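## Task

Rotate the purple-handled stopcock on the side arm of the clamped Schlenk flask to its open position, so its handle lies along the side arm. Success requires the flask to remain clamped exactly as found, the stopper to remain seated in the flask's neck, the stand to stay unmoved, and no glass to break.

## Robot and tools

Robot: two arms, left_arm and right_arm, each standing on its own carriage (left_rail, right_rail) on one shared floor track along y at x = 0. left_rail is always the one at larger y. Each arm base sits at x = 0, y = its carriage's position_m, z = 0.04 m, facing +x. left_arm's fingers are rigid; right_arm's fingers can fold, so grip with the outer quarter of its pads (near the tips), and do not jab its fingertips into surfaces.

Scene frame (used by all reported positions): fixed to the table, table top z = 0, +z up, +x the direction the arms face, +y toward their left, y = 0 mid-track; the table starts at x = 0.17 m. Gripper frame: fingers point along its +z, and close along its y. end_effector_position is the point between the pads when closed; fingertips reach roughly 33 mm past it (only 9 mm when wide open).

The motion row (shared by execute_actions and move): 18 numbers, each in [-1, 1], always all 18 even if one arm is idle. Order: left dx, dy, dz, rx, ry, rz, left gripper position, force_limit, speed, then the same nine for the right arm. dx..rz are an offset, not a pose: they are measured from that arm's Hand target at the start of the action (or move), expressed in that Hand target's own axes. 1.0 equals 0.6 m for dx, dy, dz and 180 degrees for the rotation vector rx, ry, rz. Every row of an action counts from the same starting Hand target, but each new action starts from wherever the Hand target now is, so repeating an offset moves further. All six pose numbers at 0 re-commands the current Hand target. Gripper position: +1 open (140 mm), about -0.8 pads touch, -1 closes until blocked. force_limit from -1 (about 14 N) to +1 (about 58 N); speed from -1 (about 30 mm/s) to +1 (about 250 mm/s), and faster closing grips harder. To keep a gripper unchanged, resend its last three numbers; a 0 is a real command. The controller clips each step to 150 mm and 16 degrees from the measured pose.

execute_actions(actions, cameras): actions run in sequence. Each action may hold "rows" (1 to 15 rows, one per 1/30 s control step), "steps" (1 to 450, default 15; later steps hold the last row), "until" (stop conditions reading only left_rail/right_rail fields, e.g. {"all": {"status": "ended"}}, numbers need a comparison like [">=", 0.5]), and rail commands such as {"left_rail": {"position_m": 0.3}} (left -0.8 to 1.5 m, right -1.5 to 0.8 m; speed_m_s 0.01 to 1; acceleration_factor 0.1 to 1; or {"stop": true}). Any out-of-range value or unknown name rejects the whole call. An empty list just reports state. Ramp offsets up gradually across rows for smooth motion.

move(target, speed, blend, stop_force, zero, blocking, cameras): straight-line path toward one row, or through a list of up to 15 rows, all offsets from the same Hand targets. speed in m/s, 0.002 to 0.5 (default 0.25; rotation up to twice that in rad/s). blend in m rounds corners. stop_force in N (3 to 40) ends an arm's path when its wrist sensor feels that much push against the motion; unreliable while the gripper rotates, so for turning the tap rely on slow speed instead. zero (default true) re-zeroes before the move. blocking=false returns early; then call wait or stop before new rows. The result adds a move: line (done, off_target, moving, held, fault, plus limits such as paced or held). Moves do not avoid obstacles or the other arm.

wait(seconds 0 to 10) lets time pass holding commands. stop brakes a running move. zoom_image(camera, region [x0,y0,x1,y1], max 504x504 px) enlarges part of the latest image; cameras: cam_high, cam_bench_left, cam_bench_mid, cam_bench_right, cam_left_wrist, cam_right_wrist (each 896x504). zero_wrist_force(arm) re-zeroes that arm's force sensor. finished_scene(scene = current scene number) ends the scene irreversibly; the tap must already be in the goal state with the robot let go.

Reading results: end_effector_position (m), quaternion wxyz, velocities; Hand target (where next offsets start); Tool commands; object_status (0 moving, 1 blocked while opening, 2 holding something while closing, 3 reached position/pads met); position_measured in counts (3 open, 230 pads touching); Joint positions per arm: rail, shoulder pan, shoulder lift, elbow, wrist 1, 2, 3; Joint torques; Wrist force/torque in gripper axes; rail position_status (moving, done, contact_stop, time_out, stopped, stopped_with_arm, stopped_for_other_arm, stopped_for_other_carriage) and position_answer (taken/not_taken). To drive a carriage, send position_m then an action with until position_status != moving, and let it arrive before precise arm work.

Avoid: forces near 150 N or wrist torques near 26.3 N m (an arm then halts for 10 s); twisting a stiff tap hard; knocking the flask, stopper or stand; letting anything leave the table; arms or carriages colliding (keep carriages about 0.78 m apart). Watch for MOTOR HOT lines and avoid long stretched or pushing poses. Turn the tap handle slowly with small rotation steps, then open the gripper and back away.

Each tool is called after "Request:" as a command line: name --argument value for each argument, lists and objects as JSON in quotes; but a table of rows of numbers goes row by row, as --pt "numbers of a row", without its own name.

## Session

Request:
execute_actions --actions '[]' --cameras '["cam_high", "cam_bench_mid"]'

Scene clock: 0.00 s.
left_arm: end_effector_position=(+0.3456, +0.6984, +0.5800) position_measured=3 object_status=3 end_effector_quat_wxyz=(+0.000, +1.000, +0.000, +0.000) | right_arm: end_effector_position=(+0.3456, -1.3351, +0.5800) position_measured=3 object_status=3 end_effector_quat_wxyz=(+0.000, +1.000, +0.000, +0.000)
Joint positions: left_arm=[0.671 -0.316 -1.725 0.971 -0.816 -1.571 2.826] | right_arm=[-1.362 -0.316 -1.725 0.971 -0.816 -1.571 2.826]
Joint velocities: within noise
Joint torques (N m): no reading
Wrist force (N): no reading
Wrist torque (N m): no reading
Wrist force, peak (N): no reading
Hand target: left_arm +0.3456, +0.6984, +0.5800; +0.000, +1.000, +0.000, +0.000 | right_arm +0.3456, -1.3351, +0.5800; +0.000, +1.000, +0.000, +0.000
Tool commands: left_gripper/position=+1.0 left_gripper/force_limit=+1.0 left_gripper/speed=+1.0 right_gripper/position=+1.0 right_gripper/force_limit=+1.0 right_gripper/speed=+1.0
left_rail: position_m=0.671 position_status=done
right_rail: position_m=-1.362 position_status=done
Images, in order (width x height): cam_high 896x504, cam_bench_mid 896x504.

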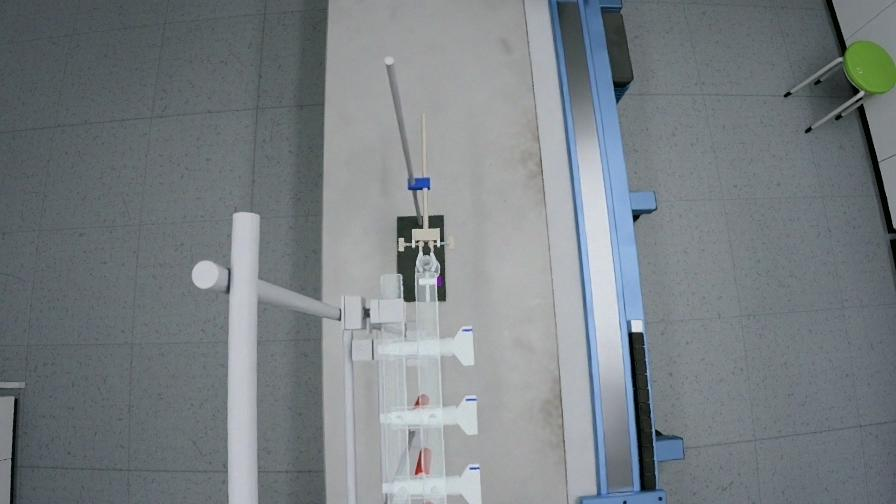

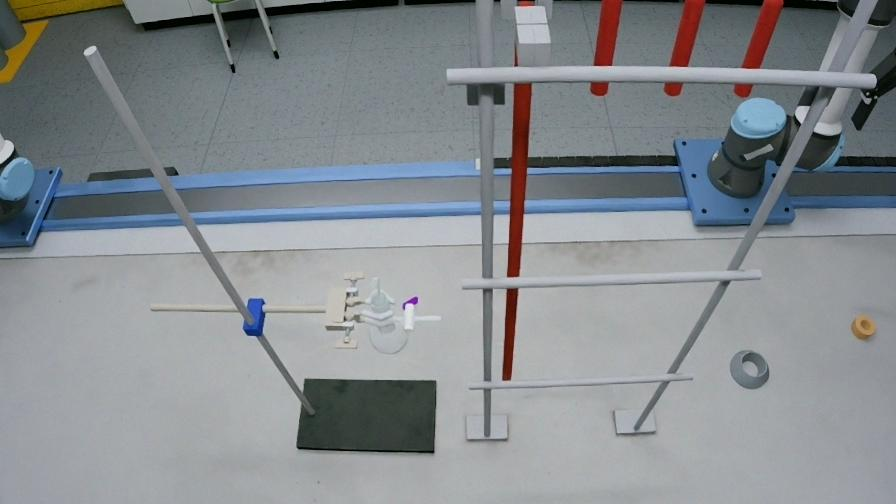

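Request:
zoom_image --camera "cam_bench_mid" --region '[360, 260, 460, 360]'

Request:
zoom_image --camera "cam_high" --region '[390, 220, 490, 320]'

Request:
zoom_image --camera "cam_bench_mid" --region '[390, 280, 430, 320]'

Scaled by 5.040.

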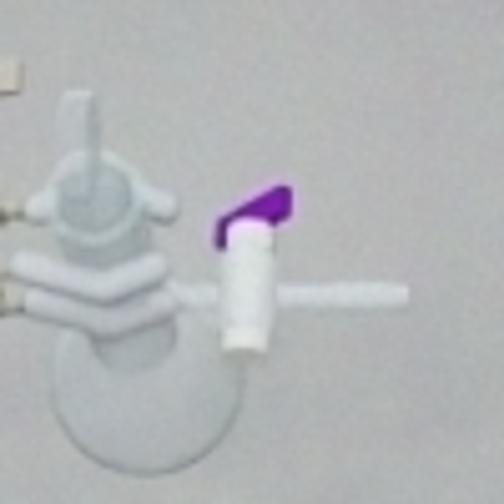

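Scaled by 5.040.

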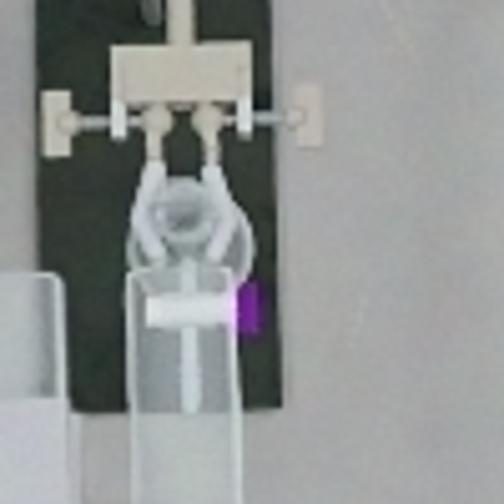

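Scaled by 12.600.

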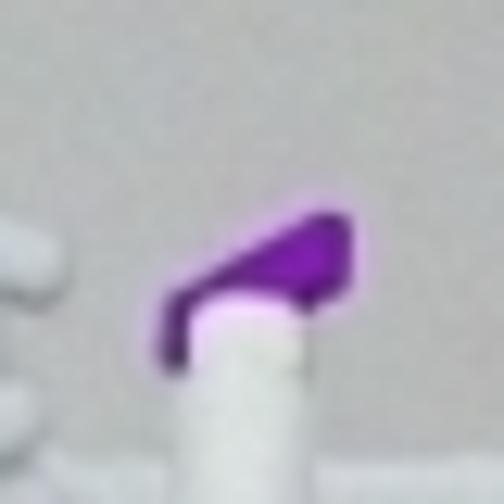

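Request:
move --target '[0.099, -0.4205, 0.3533, -0.1825, 0.4755, -0.1825, -0.33, -1, 0, 0, 0, 0, 0, 0, 0, 1, 1, 1]' --speed 0.45 --blocking false --cameras '[]'

Request:
execute_actions --actions '[{"left_rail": {"position_m": -0.385}, "steps": 200, "until": {"all": {"status": "ended"}}}]' --cameras '[]'

Request:
wait --seconds 0.3 --cameras '["cam_left_wrist", "cam_high", "cam_bench_mid"]'

Scene clock: 7.10 s.
left_arm: end_effector_position=(+0.3511, +0.7348, +0.5510) position_measured=100 object_status=0 end_effector_quat_wxyz=(+0.032, +0.994, +0.042, +0.091) end_effector_velocity=(+0.022, +0.125, -0.107) end_effector_angular_velocity=(-0.230, -0.673, +0.293) | right_arm: end_effector_position=(+0.3456, -1.3351, +0.5800) position_measured=3 object_status=3 end_effector_quat_wxyz=(+0.000, +1.000, +0.000, +0.000)
Joint positions: left_arm=[0.671 -0.182 -1.905 1.268 -1.127 -1.593 2.873] | right_arm=[-1.362 -0.316 -1.725 0.971 -0.816 -1.571 2.826]
Joint velocities: left_arm=[0 0.516 -0.587 1.019 -1.13 -0.145 0.199] | right_arm=[within noise]
Joint torques (N m): left_arm=[21.97 -19.98 -5.62 -9.78 -2.21 3.07] | right_arm=[0.59 -12.1 -18.67 -3.23 0.12 0.24]
Wrist force (N): left_arm=[0.9 -0.1 0.4] | right_arm=[0.2 0.1 -0.3]
Wrist torque (N m): left_arm=[-0.02 -0.11 0.03] | right_arm=[0.02 -0.06 0.00]
Wrist force, peak (N): left_arm=[1.0 1.0 -0.4] | right_arm=[-0.2 0.0 -0.6]
Hand target: left_arm +0.3583, +0.7521, +0.5348; +0.061, +0.984, +0.061, +0.158 | right_arm +0.3456, -1.3351, +0.5800; +0.000, +1.000, +0.000, +0.000
Tool commands: left_gripper/position=-0.33 left_gripper/force_limit=-1.0 left_gripper/speed=+0.0 right_gripper/position=+1.0 right_gripper/force_limit=+1.0 right_gripper/speed=+1.0
Off the commanded pose: left_arm 0.288 m, 85 deg | right_arm 0.000 m, 0 deg.
left_rail: position_m=0.671 position_status=done
right_rail: position_m=-1.362 position_status=done
move: running
No camera images: "cameras" was empty.

Scene clock: 9.00 s.
left_arm: end_effector_position=(+0.4028, -0.1074, +0.3657) position_measured=171 object_status=3 end_effector_quat_wxyz=(+0.248, +0.685, +0.259, +0.635) end_effector_velocity=(+0.011, +0.009, +0.012) end_effector_angular_velocity=(-0.001, -0.428, +0.072) | right_arm: end_effector_position=(+0.3456, -1.3351, +0.5800) position_measured=3 object_status=3 end_effector_quat_wxyz=(+0.000, +1.000, +0.000, +0.000)
Joint positions: left_arm=[-0.385 0.785 -1.45 2.477 -4.066 -2.365 2.481] | right_arm=[-1.362 -0.316 -1.725 0.971 -0.816 -1.571 2.826]
Joint velocities: left_arm=[-0.002 -0.032 0.512 -0.017 -1.115 0.073 -0.446] | right_arm=[within noise]
Joint torques (N m): left_arm=[-14.31 -12.28 -25.01 -7 1.59 -3.78] | right_arm=[0.08 -12.47 -16.99 -3.56 0.26 0.12]
Wrist force (N): left_arm=[3.7 -1.2 3.6] | right_arm=[0.0 0.1 -0.1]
Wrist torque (N m): left_arm=[-0.94 -0.11 -0.01] | right_arm=[0.02 -0.02 0.00]
Wrist force, peak (N): left_arm=[3.8 -1.5 3.8] | right_arm=[0.1 -0.1 -0.7]
Hand target: left_arm +0.4050, -0.1053, +0.3680; +0.253, +0.660, +0.253, +0.660 | right_arm +0.3456, -1.3351, +0.5800; +0.000, +1.000, +0.000, +0.000
Tool commands: left_gripper/position=-0.33 left_gripper/force_limit=-1.0 left_gripper/speed=+0.0 right_gripper/position=+1.0 right_gripper/force_limit=+1.0 right_gripper/speed=+1.0
Off the commanded pose: left_arm 0.004 m, 4 deg | right_arm 0.000 m, 0 deg.
left_rail: position_m=-0.385 position_status=done
right_rail: position_m=-1.362 position_status=done
earlier move: running; limits=paced
No camera images: "cameras" was empty.

Scene clock: 9.30 s.
left_arm: end_effector_position=(+0.4047, -0.1057, +0.3679) position_measured=171 object_status=3 end_effector_quat_wxyz=(+0.253, +0.663, +0.254, +0.658) end_effector_velocity=(+0.003, +0.002, +0.002) end_effector_angular_velocity=(-0.001, -0.064, +0.009) | right_arm: end_effector_position=(+0.3456, -1.3351, +0.5800) position_measured=3 object_status=3 end_effector_quat_wxyz=(+0.000, +1.000, +0.000, +0.000)
Joint positions: left_arm=[-0.385 0.779 -1.374 2.471 -4.229 -2.35 2.415] | right_arm=[-1.362 -0.316 -1.725 0.971 -0.816 -1.571 2.826]
Joint velocities: left_arm=[0 -0.009 0.077 -0.011 -0.157 0.018 -0.065] | right_arm=[within noise]
Joint torques (N m): left_arm=[-14.78 -14.8 -22.58 -4.29 1.56 -1.99] | right_arm=[0.32 -12.21 -16.85 -3.62 0.14 0.28]
Wrist force (N): left_arm=[3.9 -1.5 3.9] | right_arm=[-0.2 0.0 -0.4]
Wrist torque (N m): left_arm=[-1.07 -0.10 -0.01] | right_arm=[0.00 0.03 0.01]
Wrist force, peak (N): left_arm=[4.0 -1.4 3.9] | right_arm=[0.3 0.3 -0.3]
Hand target: left_arm +0.4050, -0.1055, +0.3680; +0.253, +0.660, +0.253, +0.660 | right_arm +0.3456, -1.3351, +0.5800; +0.000, +1.000, +0.000, +0.000
Tool commands: left_gripper/position=-0.33 left_gripper/force_limit=-1.0 left_gripper/speed=+0.0 right_gripper/position=+1.0 right_gripper/force_limit=+1.0 right_gripper/speed=+1.0
Off the commanded pose: left_arm 0.000 m, 0 deg | right_arm 0.000 m, 0 deg.
left_rail: position_m=-0.385 position_status=done
right_rail: position_m=-1.362 position_status=done
earlier move: running; limits=paced
wait: 0.30 s
camera_calibration:
cam_left_wrist: T_world_to_cam=[[0.0506944, -0.760041, 0.647895, -0.323028], [-0.302701, -0.629907, -0.715254, 0.334589], [0.951736, -0.159859, -0.261998, -0.162858], [0, 0, 0, 1]] pos_world=[0.272654, -0.0607883, 0.405936]
Images, in order (width x height): cam_high 896x504, cam_bench_mid 896x504, cam_left_wrist 896x504.

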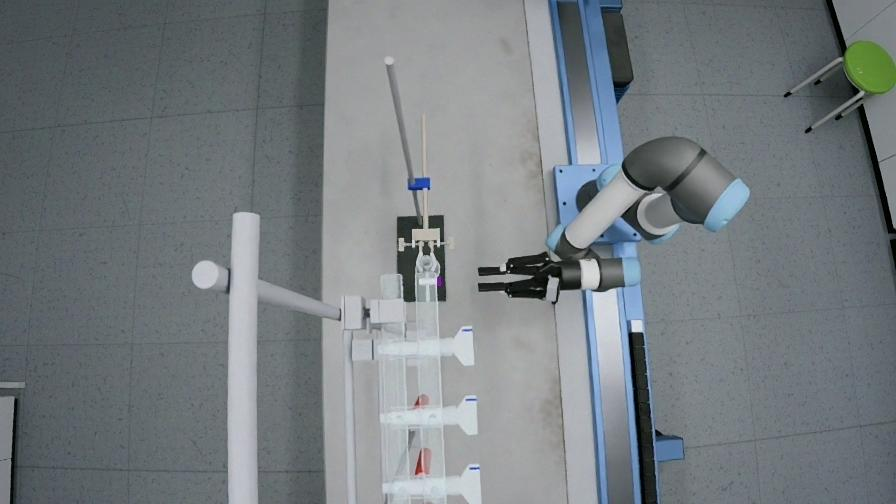

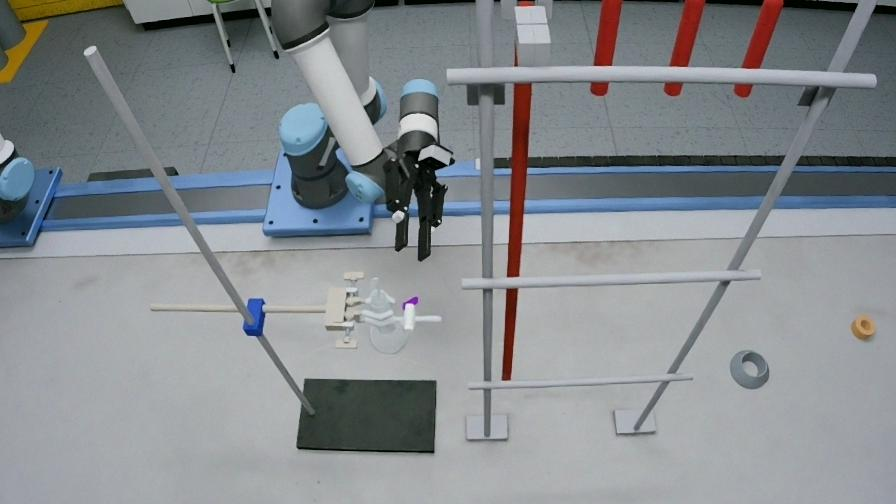

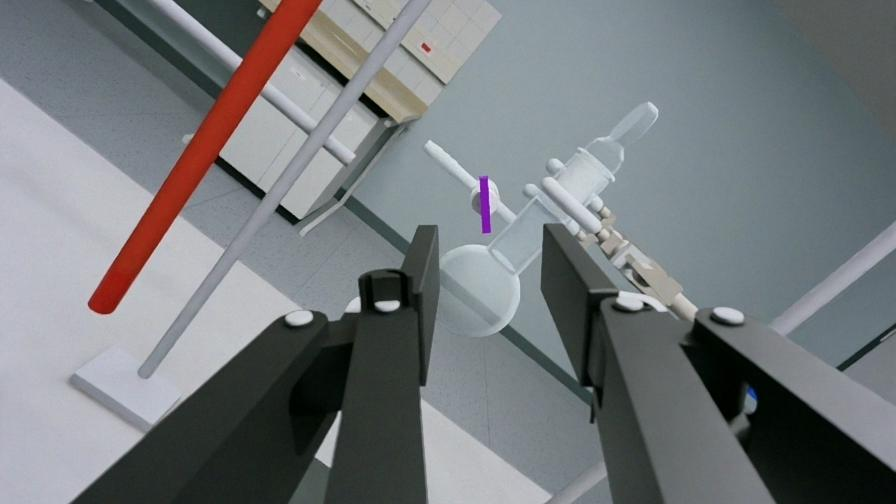

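Request:
zoom_image --camera "cam_left_wrist" --region '[420, 160, 560, 260]'

Request:
zoom_image --camera "cam_high" --region '[410, 240, 530, 320]'

Request:
zoom_image --camera "cam_bench_mid" --region '[370, 220, 470, 320]'

Scaled by 3.600.

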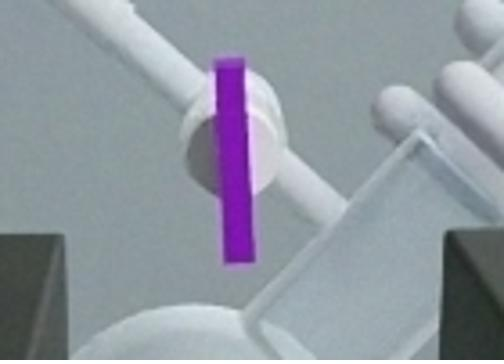

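Scaled by 4.200.

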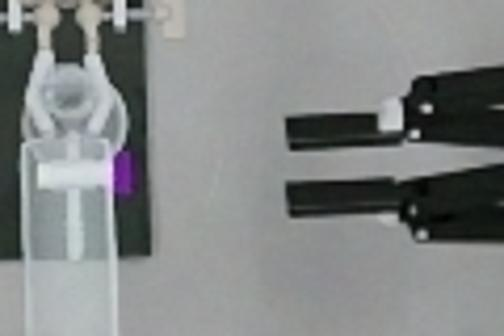

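Scaled by 5.040.

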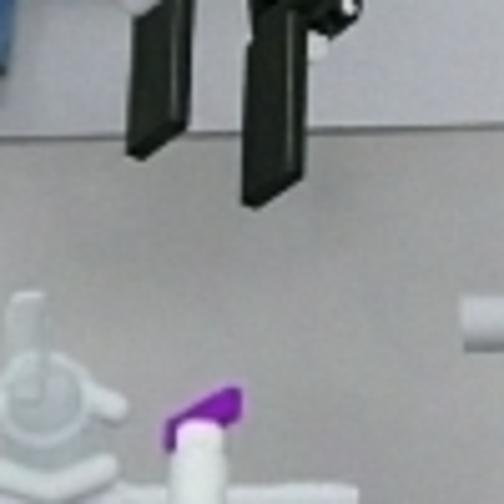

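Request:
move --target '[0, 0.0017, 0.125, 0, 0, -0.0161, -0.569, -1, -0.5, 0, 0, 0, 0, 0, 0, 1, 1, 1]' --speed 0.15 --cameras '["cam_left_wrist", "cam_high", "cam_bench_mid"]'

Request:
zoom_image --camera "cam_left_wrist" --region '[420, 160, 560, 260]'

Request:
zoom_image --camera "cam_high" --region '[420, 250, 490, 310]'

Request:
zoom_image --camera "cam_bench_mid" --region '[380, 250, 450, 320]'

a move is refused until a result has shown your running move's end: call wait (it returns as soon as the move ends) or stop first; nothing of this call was run
Scene clock: 16.13 s.
left_arm: end_effector_position=(+0.4050, -0.1055, +0.3680) position_measured=171 object_status=3 end_effector_quat_wxyz=(+0.253, +0.660, +0.253, +0.660) | right_arm: end_effector_position=(+0.3456, -1.3351, +0.5800) position_measured=3 object_status=3 end_effector_quat_wxyz=(+0.000, +1.000, +0.000, +0.000)
Joint positions: left_arm=[-0.385 0.778 -1.366 2.47 -4.246 -2.348 2.409] | right_arm=[-1.362 -0.316 -1.725 0.971 -0.816 -1.571 2.826]
Joint velocities: within noise
Joint torques (N m): left_arm=[-13.75 -13.17 -17.51 -3.77 1.44 -1.63] | right_arm=[0.26 -12.8 -15.36 -3.71 0.27 0.06]
Wrist force (N): left_arm=[4.0 -0.9 4.0] | right_arm=[0.2 -0.1 -0.4]
Wrist torque (N m): left_arm=[-0.94 -0.13 -0.02] | right_arm=[-0.01 -0.05 0.00]
Wrist force, peak (N): left_arm=[4.4 -1.1 4.1] | right_arm=[0.1 -0.2 -0.6]
Hand target: left_arm +0.4050, -0.1055, +0.3680; +0.253, +0.660, +0.253, +0.660 | right_arm +0.3456, -1.3351, +0.5800; +0.000, +1.000, +0.000, +0.000
Tool commands: left_gripper/position=-0.33 left_gripper/force_limit=-1.0 left_gripper/speed=+0.0 right_gripper/position=+1.0 right_gripper/force_limit=+1.0 right_gripper/speed=+1.0
Off the commanded pose: left_arm 0.000 m, 0 deg | right_arm 0.000 m, 0 deg.
left_rail: position_m=-0.385 position_status=done
right_rail: position_m=-1.362 position_status=done
earlier move: done; limits=paced

Scaled by 3.600.

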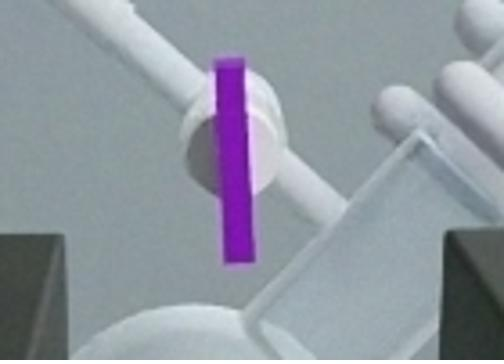

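Scaled by 7.200.

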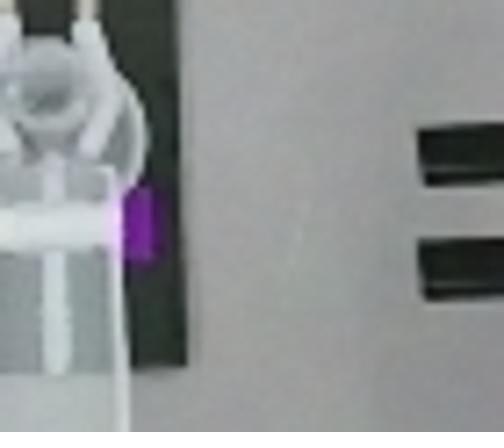

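Scaled by 7.200.

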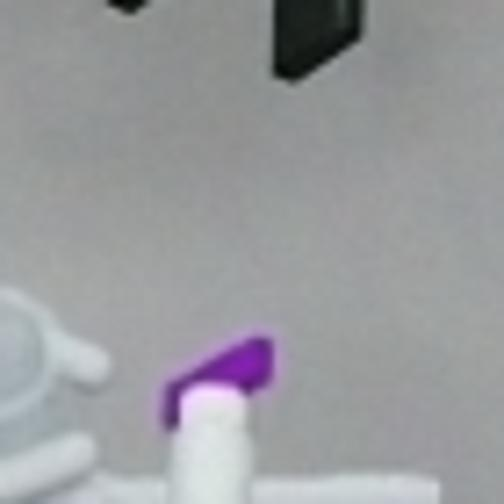

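Request:
move --target '[0, 0.0017, 0.125, 0, 0, -0.0161, -0.569, -1, -0.5, 0, 0, 0, 0, 0, 0, 1, 1, 1]' --speed 0.15 --cameras '["cam_left_wrist", "cam_high", "cam_bench_mid"]'

Request:
zoom_image --camera "cam_left_wrist" --region '[420, 160, 560, 260]'

Request:
zoom_image --camera "cam_high" --region '[420, 250, 490, 310]'

Request:
zoom_image --camera "cam_bench_mid" --region '[380, 250, 450, 320]'

Scene clock: 17.83 s.
left_arm: end_effector_position=(+0.4799, -0.1062, +0.3687) position_measured=201 object_status=3 end_effector_quat_wxyz=(+0.270, +0.653, +0.270, +0.654) | right_arm: end_effector_position=(+0.3456, -1.3351, +0.5800) position_measured=3 object_status=3 end_effector_quat_wxyz=(+0.000, +1.000, +0.000, +0.000)
Joint positions: left_arm=[-0.385 0.605 -1.311 2.381 -4.213 -2.176 2.358] | right_arm=[-1.362 -0.316 -1.725 0.971 -0.816 -1.571 2.826]
Joint velocities: within noise
Joint torques (N m): left_arm=[-15.07 -16.7 -23.92 -0.28 1.65 -1.71] | right_arm=[0.54 -13.01 -14.63 -3.67 0.15 0.3]
Wrist force (N): left_arm=[4.0 -1.3 3.9] | right_arm=[0.1 0.0 -0.4]
Wrist torque (N m): left_arm=[-1.03 -0.14 -0.05] | right_arm=[0.01 -0.04 0.00]
Wrist force, peak (N): left_arm=[4.1 -1.2 5.1] | right_arm=[0.2 0.2 -0.6]
Hand target: left_arm +0.4800, -0.1062, +0.3687; +0.270, +0.653, +0.270, +0.654 | right_arm +0.3456, -1.3351, +0.5800; +0.000, +1.000, +0.000, +0.000
Off the commanded pose: left_arm 0.000 m, 0 deg | right_arm 0.000 m, 0 deg.
left_rail: position_m=-0.385 position_status=done
right_rail: position_m=-1.362 position_status=done
move: done
camera_calibration:
cam_left_wrist: T_world_to_cam=[[0.0470146, -0.726148, 0.685929, -0.336434], [-0.297102, -0.665776, -0.68445, 0.339738], [0.953688, -0.171612, -0.247041, -0.241947], [0, 0, 0, 1]] pos_world=[0.347496, -0.0596325, 0.403532]
Images, in order (width x height): cam_high 896x504, cam_bench_mid 896x504, cam_left_wrist 896x504.

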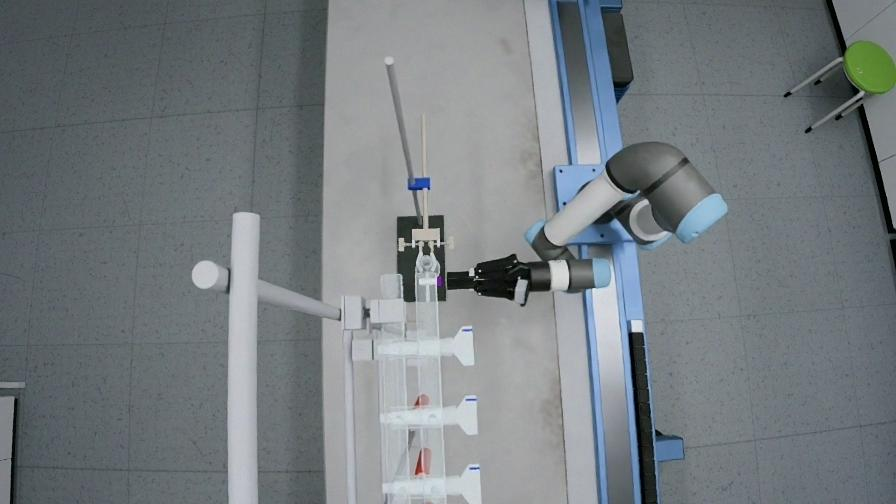

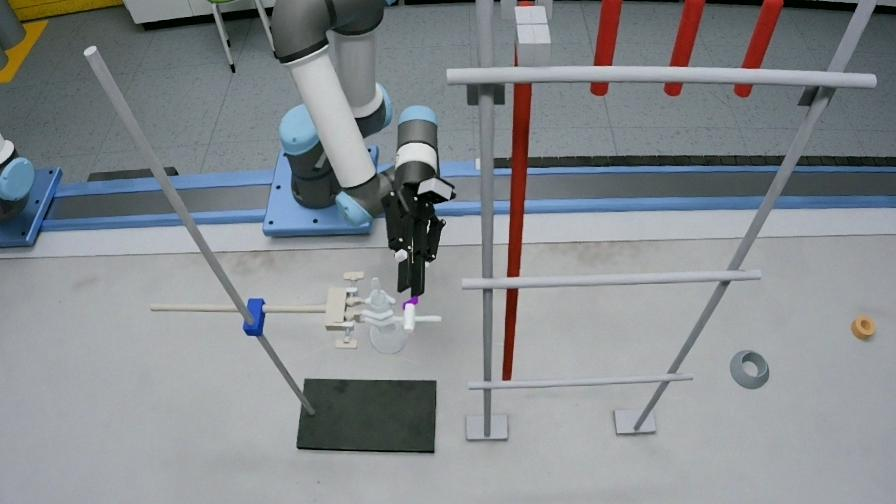

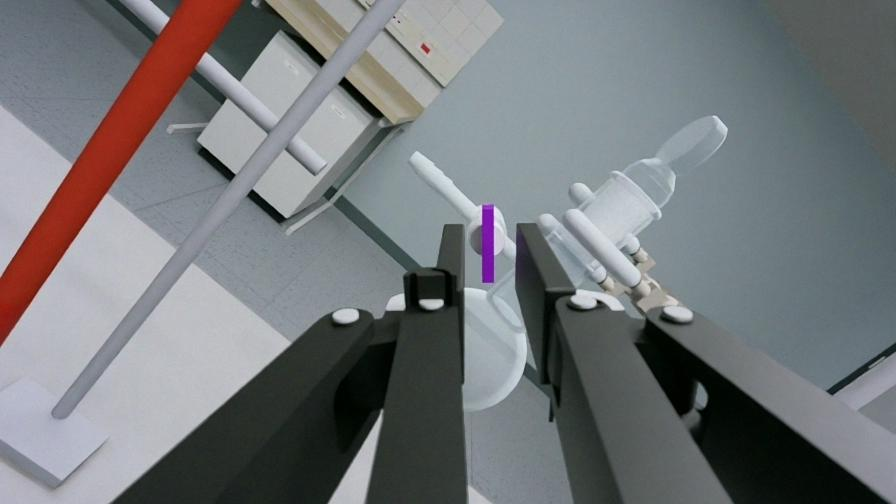

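Scaled by 3.600.

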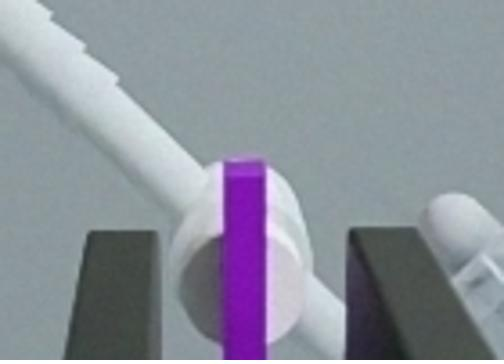

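Scaled by 7.200.

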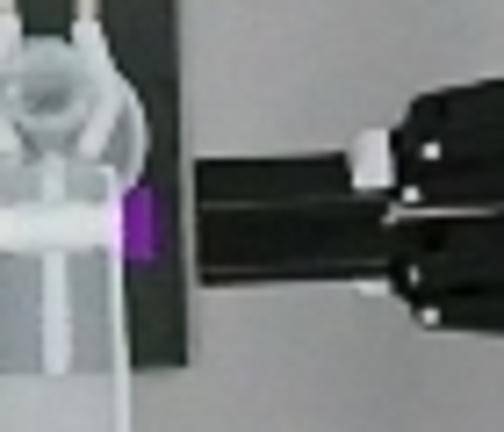

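Scaled by 7.200.

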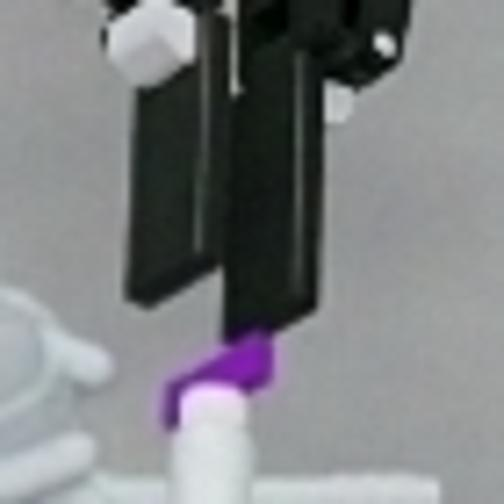

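Request:
zero_wrist_force --arm "left_arm"

Request:
move --pt "0 0 0.035 0 0 0 -0.569 -1 -0.5 0 0 0 0 0 0 1 1 1" --pt "0 0 0.035 0 0 0 -1 -1 -1 0 0 0 0 0 0 1 1 1" --speed 0.06 --cameras '["cam_left_wrist", "cam_high"]'

Request:
zoom_image --camera "cam_left_wrist" --region '[420, 160, 560, 260]'

Request:
zoom_image --camera "cam_high" --region '[420, 250, 490, 310]'

Wrist force sensor zeroed.

Scene clock: 20.73 s.
left_arm: end_effector_position=(+0.5010, -0.1062, +0.3687) position_measured=223 object_status=0 end_effector_quat_wxyz=(+0.270, +0.653, +0.270, +0.654) | right_arm: end_effector_position=(+0.3456, -1.3351, +0.5800) position_measured=3 object_status=3 end_effector_quat_wxyz=(+0.000, +1.000, +0.000, +0.000)
Joint positions: left_arm=[-0.385 0.567 -1.29 2.349 -4.2 -2.137 2.358] | right_arm=[-1.362 -0.316 -1.725 0.971 -0.816 -1.571 2.826]
Joint velocities: within noise
Joint torques (N m): left_arm=[-13.65 -17.53 -22.27 -0.4 1.13 -0.97] | right_arm=[1.17 -12.95 -14.77 -3.64 0.27 0.38]
Wrist force (N, zeroed by zero_wrist_force on left_arm): left_arm=[0.9 1.0 -0.1] | right_arm=[-0.2 -0.1 -0.2]
Wrist torque (N m, zeroed by zero_wrist_force on left_arm): left_arm=[0.00 0.02 -0.09] | right_arm=[-0.02 0.05 0.00]
Wrist force, peak (N, zeroed by zero_wrist_force on left_arm): left_arm=[1.1 1.1 0.0] | right_arm=[0.2 0.1 -0.6]
Hand target: left_arm +0.5010, -0.1062, +0.3687; +0.270, +0.653, +0.270, +0.654 | right_arm +0.3456, -1.3351, +0.5800; +0.000, +1.000, +0.000, +0.000
Off the commanded pose: left_arm 0.000 m, 0 deg | right_arm 0.000 m, 0 deg.
left_rail: position_m=-0.385 position_status=done
right_rail: position_m=-1.362 position_status=done
move: done
camera_calibration:
cam_left_wrist: T_world_to_cam=[[0.0470305, -0.726099, 0.68598, -0.337444], [-0.297072, -0.665834, -0.684407, 0.345996], [0.953696, -0.171598, -0.247019, -0.262106], [0, 0, 0, 1]] pos_world=[0.368626, -0.0596181, 0.403537]
Images, in order (width x height): cam_high 896x504, cam_left_wrist 896x504.

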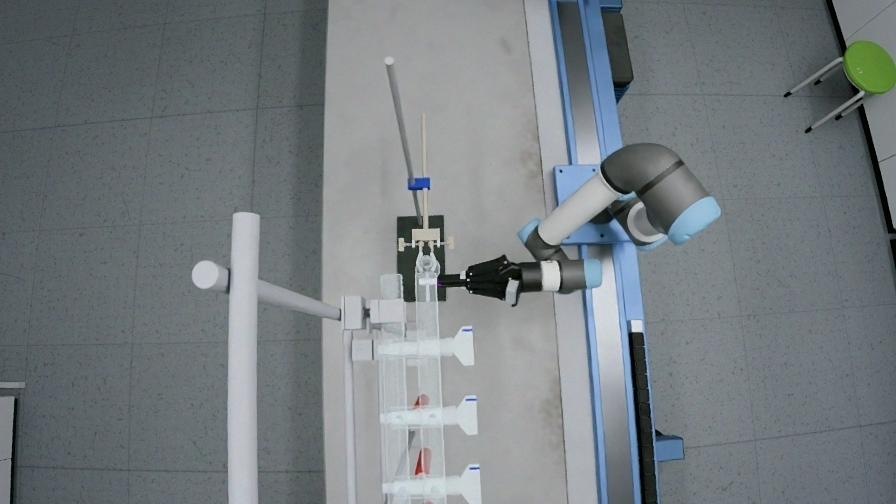

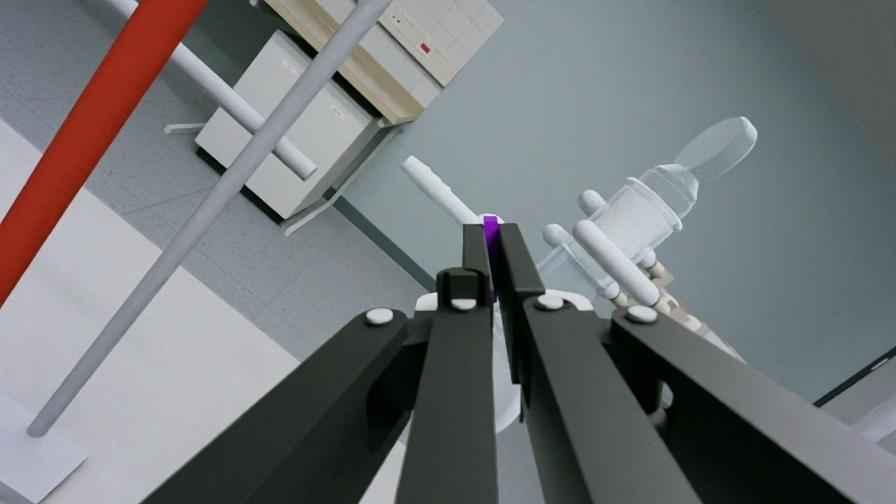

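Scaled by 3.600.

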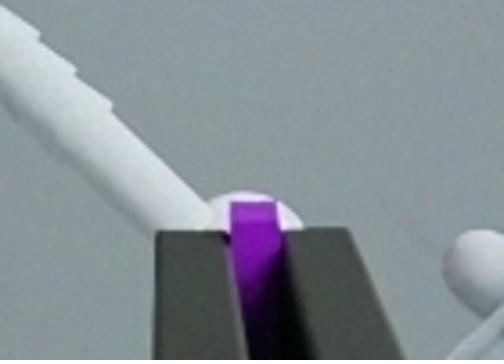

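Scaled by 7.200.

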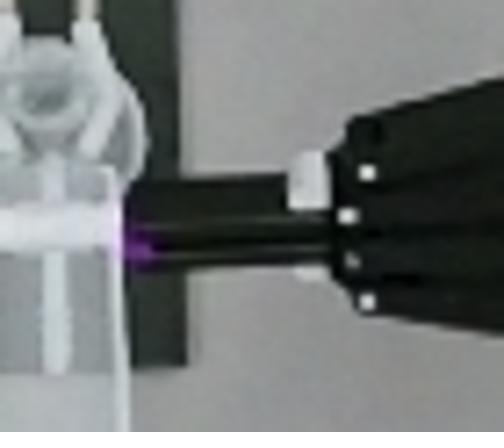

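Request:
move --target '[0, 0, 0, 0, 0, -0.2506, -1, -1, -1, 0, 0, 0, 0, 0, 0, 1, 1, 1]' --speed 0.25 --cameras '["cam_left_wrist", "cam_bench_mid", "cam_high"]'

Request:
zoom_image --camera "cam_left_wrist" --region '[400, 140, 580, 270]'

Request:
zoom_image --camera "cam_bench_mid" --region '[370, 260, 450, 340]'

Scene clock: 24.10 s.
left_arm: end_effector_position=(+0.5010, -0.1062, +0.3687) position_measured=223 object_status=2 end_effector_quat_wxyz=(+0.500, +0.500, +0.500, +0.500) | right_arm: end_effector_position=(+0.3456, -1.3351, +0.5800) position_measured=3 object_status=3 end_effector_quat_wxyz=(+0.000, +1.000, +0.000, +0.000)
Joint positions: left_arm=[-0.385 0.567 -1.29 2.349 -4.2 -2.137 1.571] | right_arm=[-1.362 -0.316 -1.725 0.971 -0.816 -1.571 2.826]
Joint velocities: within noise
Joint torques (N m): left_arm=[7.3 -18.78 -24.25 -5 1.37 -2.13] | right_arm=[0.92 -13 -14.54 -3.72 0.24 0.19]
Wrist force (N, zeroed by zero_wrist_force on left_arm): left_arm=[-2.1 -0.1 -0.7] | right_arm=[0.0 -0.2 -0.4]
Wrist torque (N m, zeroed by zero_wrist_force on left_arm): left_arm=[0.16 0.16 -0.35] | right_arm=[-0.04 0.00 0.00]
Wrist force, peak (N, zeroed by zero_wrist_force on left_arm): left_arm=[-2.4 -0.3 -0.7] | right_arm=[0.0 0.0 -0.7]
Hand target: left_arm +0.5010, -0.1062, +0.3687; +0.500, +0.500, +0.500, +0.500 | right_arm +0.3456, -1.3351, +0.5800; +0.000, +1.000, +0.000, +0.000
Off the commanded pose: left_arm 0.000 m, 0 deg | right_arm 0.000 m, 0 deg.
left_rail: position_m=-0.385 position_status=done
right_rail: position_m=-1.362 position_status=done
move: done
camera_calibration:
cam_left_wrist: T_world_to_cam=[[0.0470179, -0.0266965, 0.998537, -0.378371], [-0.29716, -0.954758, -0.0115337, 0.0672307], [0.953669, -0.296183, -0.0528239, -0.346911], [0, 0, 0, 1]] pos_world=[0.368607, -0.0486613, 0.360267]
Images, in order (width x height): cam_high 896x504, cam_bench_mid 896x504, cam_left_wrist 896x504.

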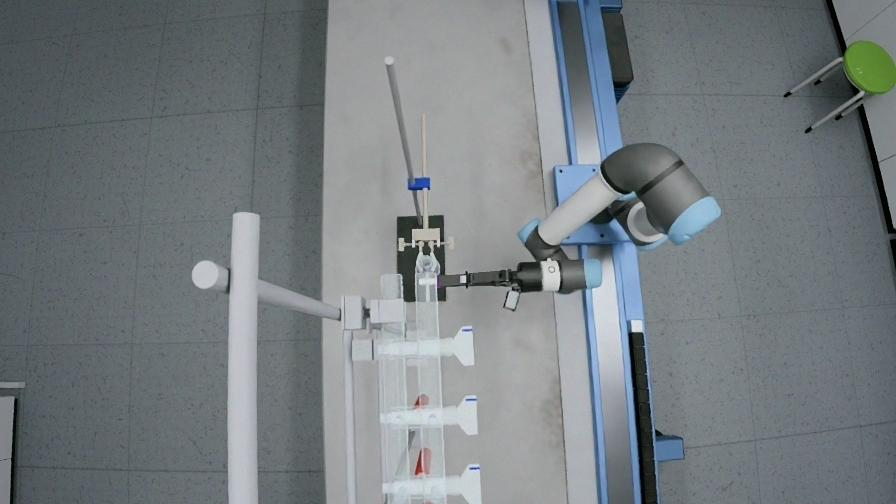

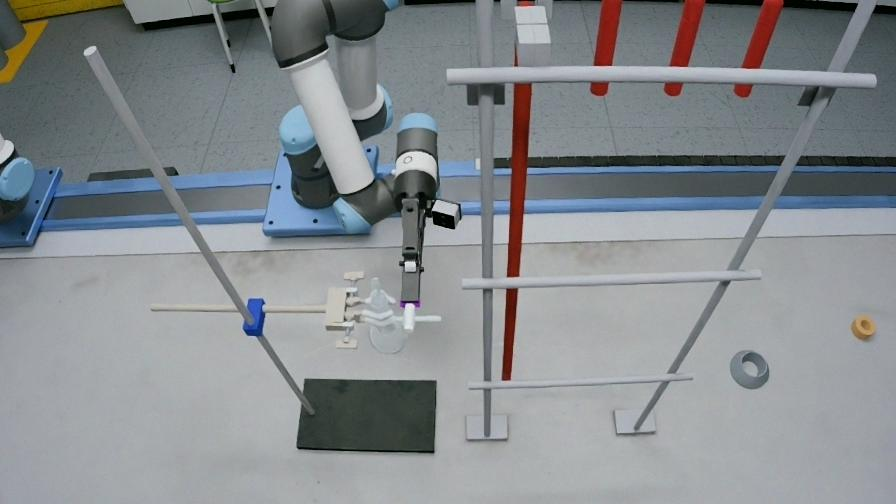

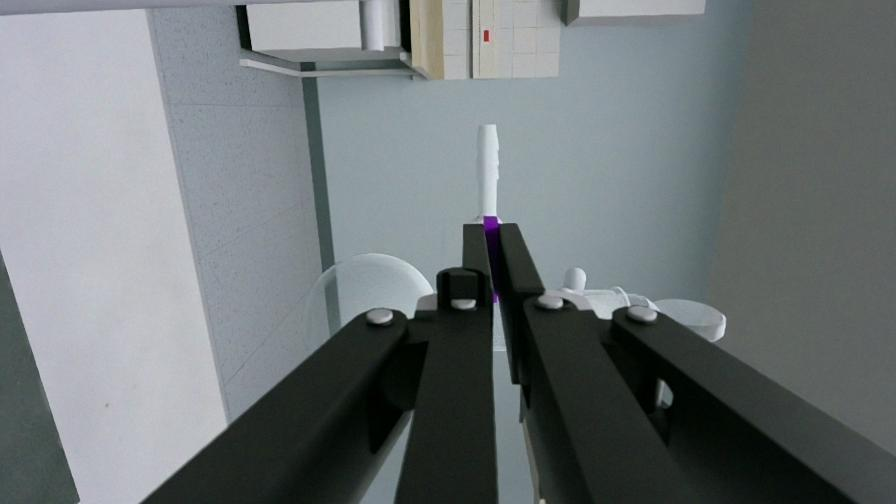

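Scaled by 2.800.

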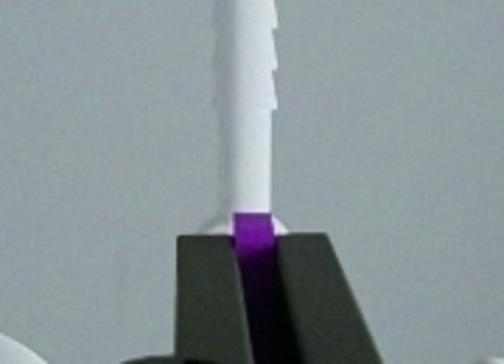

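Scaled by 6.300.

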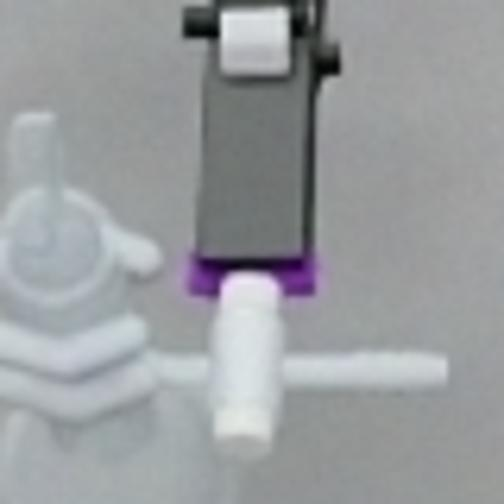

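Request:
move --pt "0 0 0 0 0 0 -0.6 -1 -1 0 0 0 0 0 0 1 1 1" --pt "0 0 -0.08 0 0 0 -0.6 -1 -1 0 0 0 0 0 0 1 1 1" --speed '[0.02, 0.12]' --cameras '["cam_left_wrist", "cam_bench_mid"]'

Request:
zoom_image --camera "cam_left_wrist" --region '[400, 140, 580, 270]'

Request:
zoom_image --camera "cam_bench_mid" --region '[370, 260, 450, 340]'

Scene clock: 26.50 s.
left_arm: end_effector_position=(+0.4531, -0.1062, +0.3687) position_measured=205 object_status=3 end_effector_quat_wxyz=(+0.500, +0.500, +0.500, +0.500) | right_arm: end_effector_position=(+0.3456, -1.3351, +0.5800) position_measured=3 object_status=3 end_effector_quat_wxyz=(+0.000, +1.000, +0.000, +0.000)
Joint positions: left_arm=[-0.385 0.66 -1.334 2.418 -4.226 -2.23 1.571] | right_arm=[-1.362 -0.316 -1.725 0.971 -0.816 -1.571 2.826]
Joint velocities: within noise
Joint torques (N m): left_arm=[14.03 -33.99 -1.96 -4.31 -1.45 -1.74] | right_arm=[1.41 -13.74 -15.03 -3.78 0.32 0.27]
Wrist force (N, zeroed by zero_wrist_force on left_arm): left_arm=[-2.4 1.7 -0.4] | right_arm=[-0.2 -0.3 -0.5]
Wrist torque (N m, zeroed by zero_wrist_force on left_arm): left_arm=[0.15 0.20 -0.47] | right_arm=[-0.06 0.03 0.01]
Wrist force, peak (N, zeroed by zero_wrist_force on left_arm): left_arm=[-2.5 1.5 -1.1] | right_arm=[0.3 -0.4 -0.4]
Hand target: left_arm +0.4530, -0.1062, +0.3687; +0.500, +0.500, +0.500, +0.500 | right_arm +0.3456, -1.3351, +0.5800; +0.000, +1.000, +0.000, +0.000
Off the commanded pose: left_arm 0.000 m, 0 deg | right_arm 0.000 m, 0 deg.
left_rail: position_m=-0.385 position_status=done
right_rail: position_m=-1.362 position_status=done
move: done
camera_calibration:
cam_left_wrist: T_world_to_cam=[[0.0469512, -0.0264916, 0.998546, -0.376084], [-0.297147, -0.954764, -0.0113583, 0.0529256], [0.953677, -0.296182, -0.0526993, -0.301291], [0, 0, 0, 1]] pos_world=[0.320718, -0.0486686, 0.36026]
Images, in order (width x height): cam_bench_mid 896x504, cam_left_wrist 896x504.

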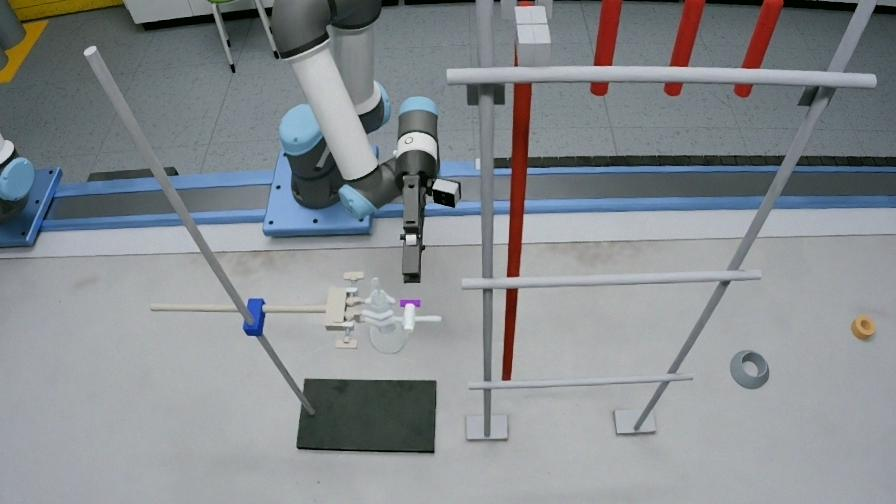

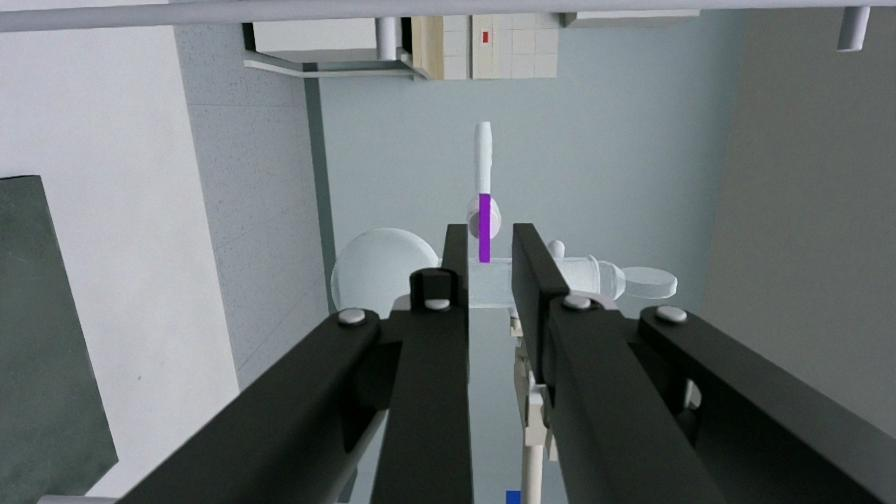

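Scaled by 2.800.

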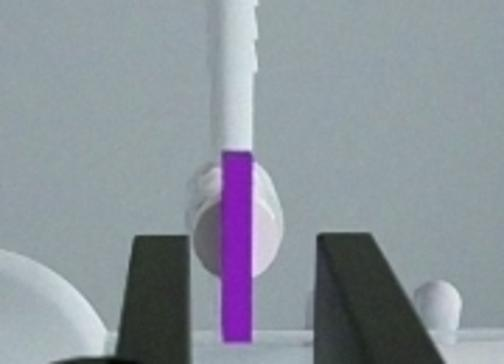

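Scaled by 6.300.

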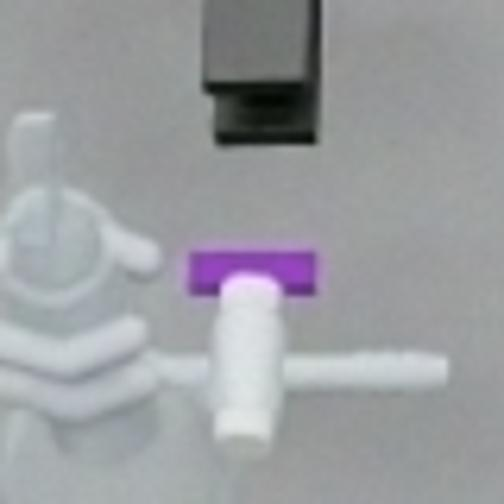

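The handle is now in line with the side arm, the flask is still clamped, the stopper is in the neck, and the gripper is clear.

Request:
finished_scene --scene 2

The scene is finished: the task was done.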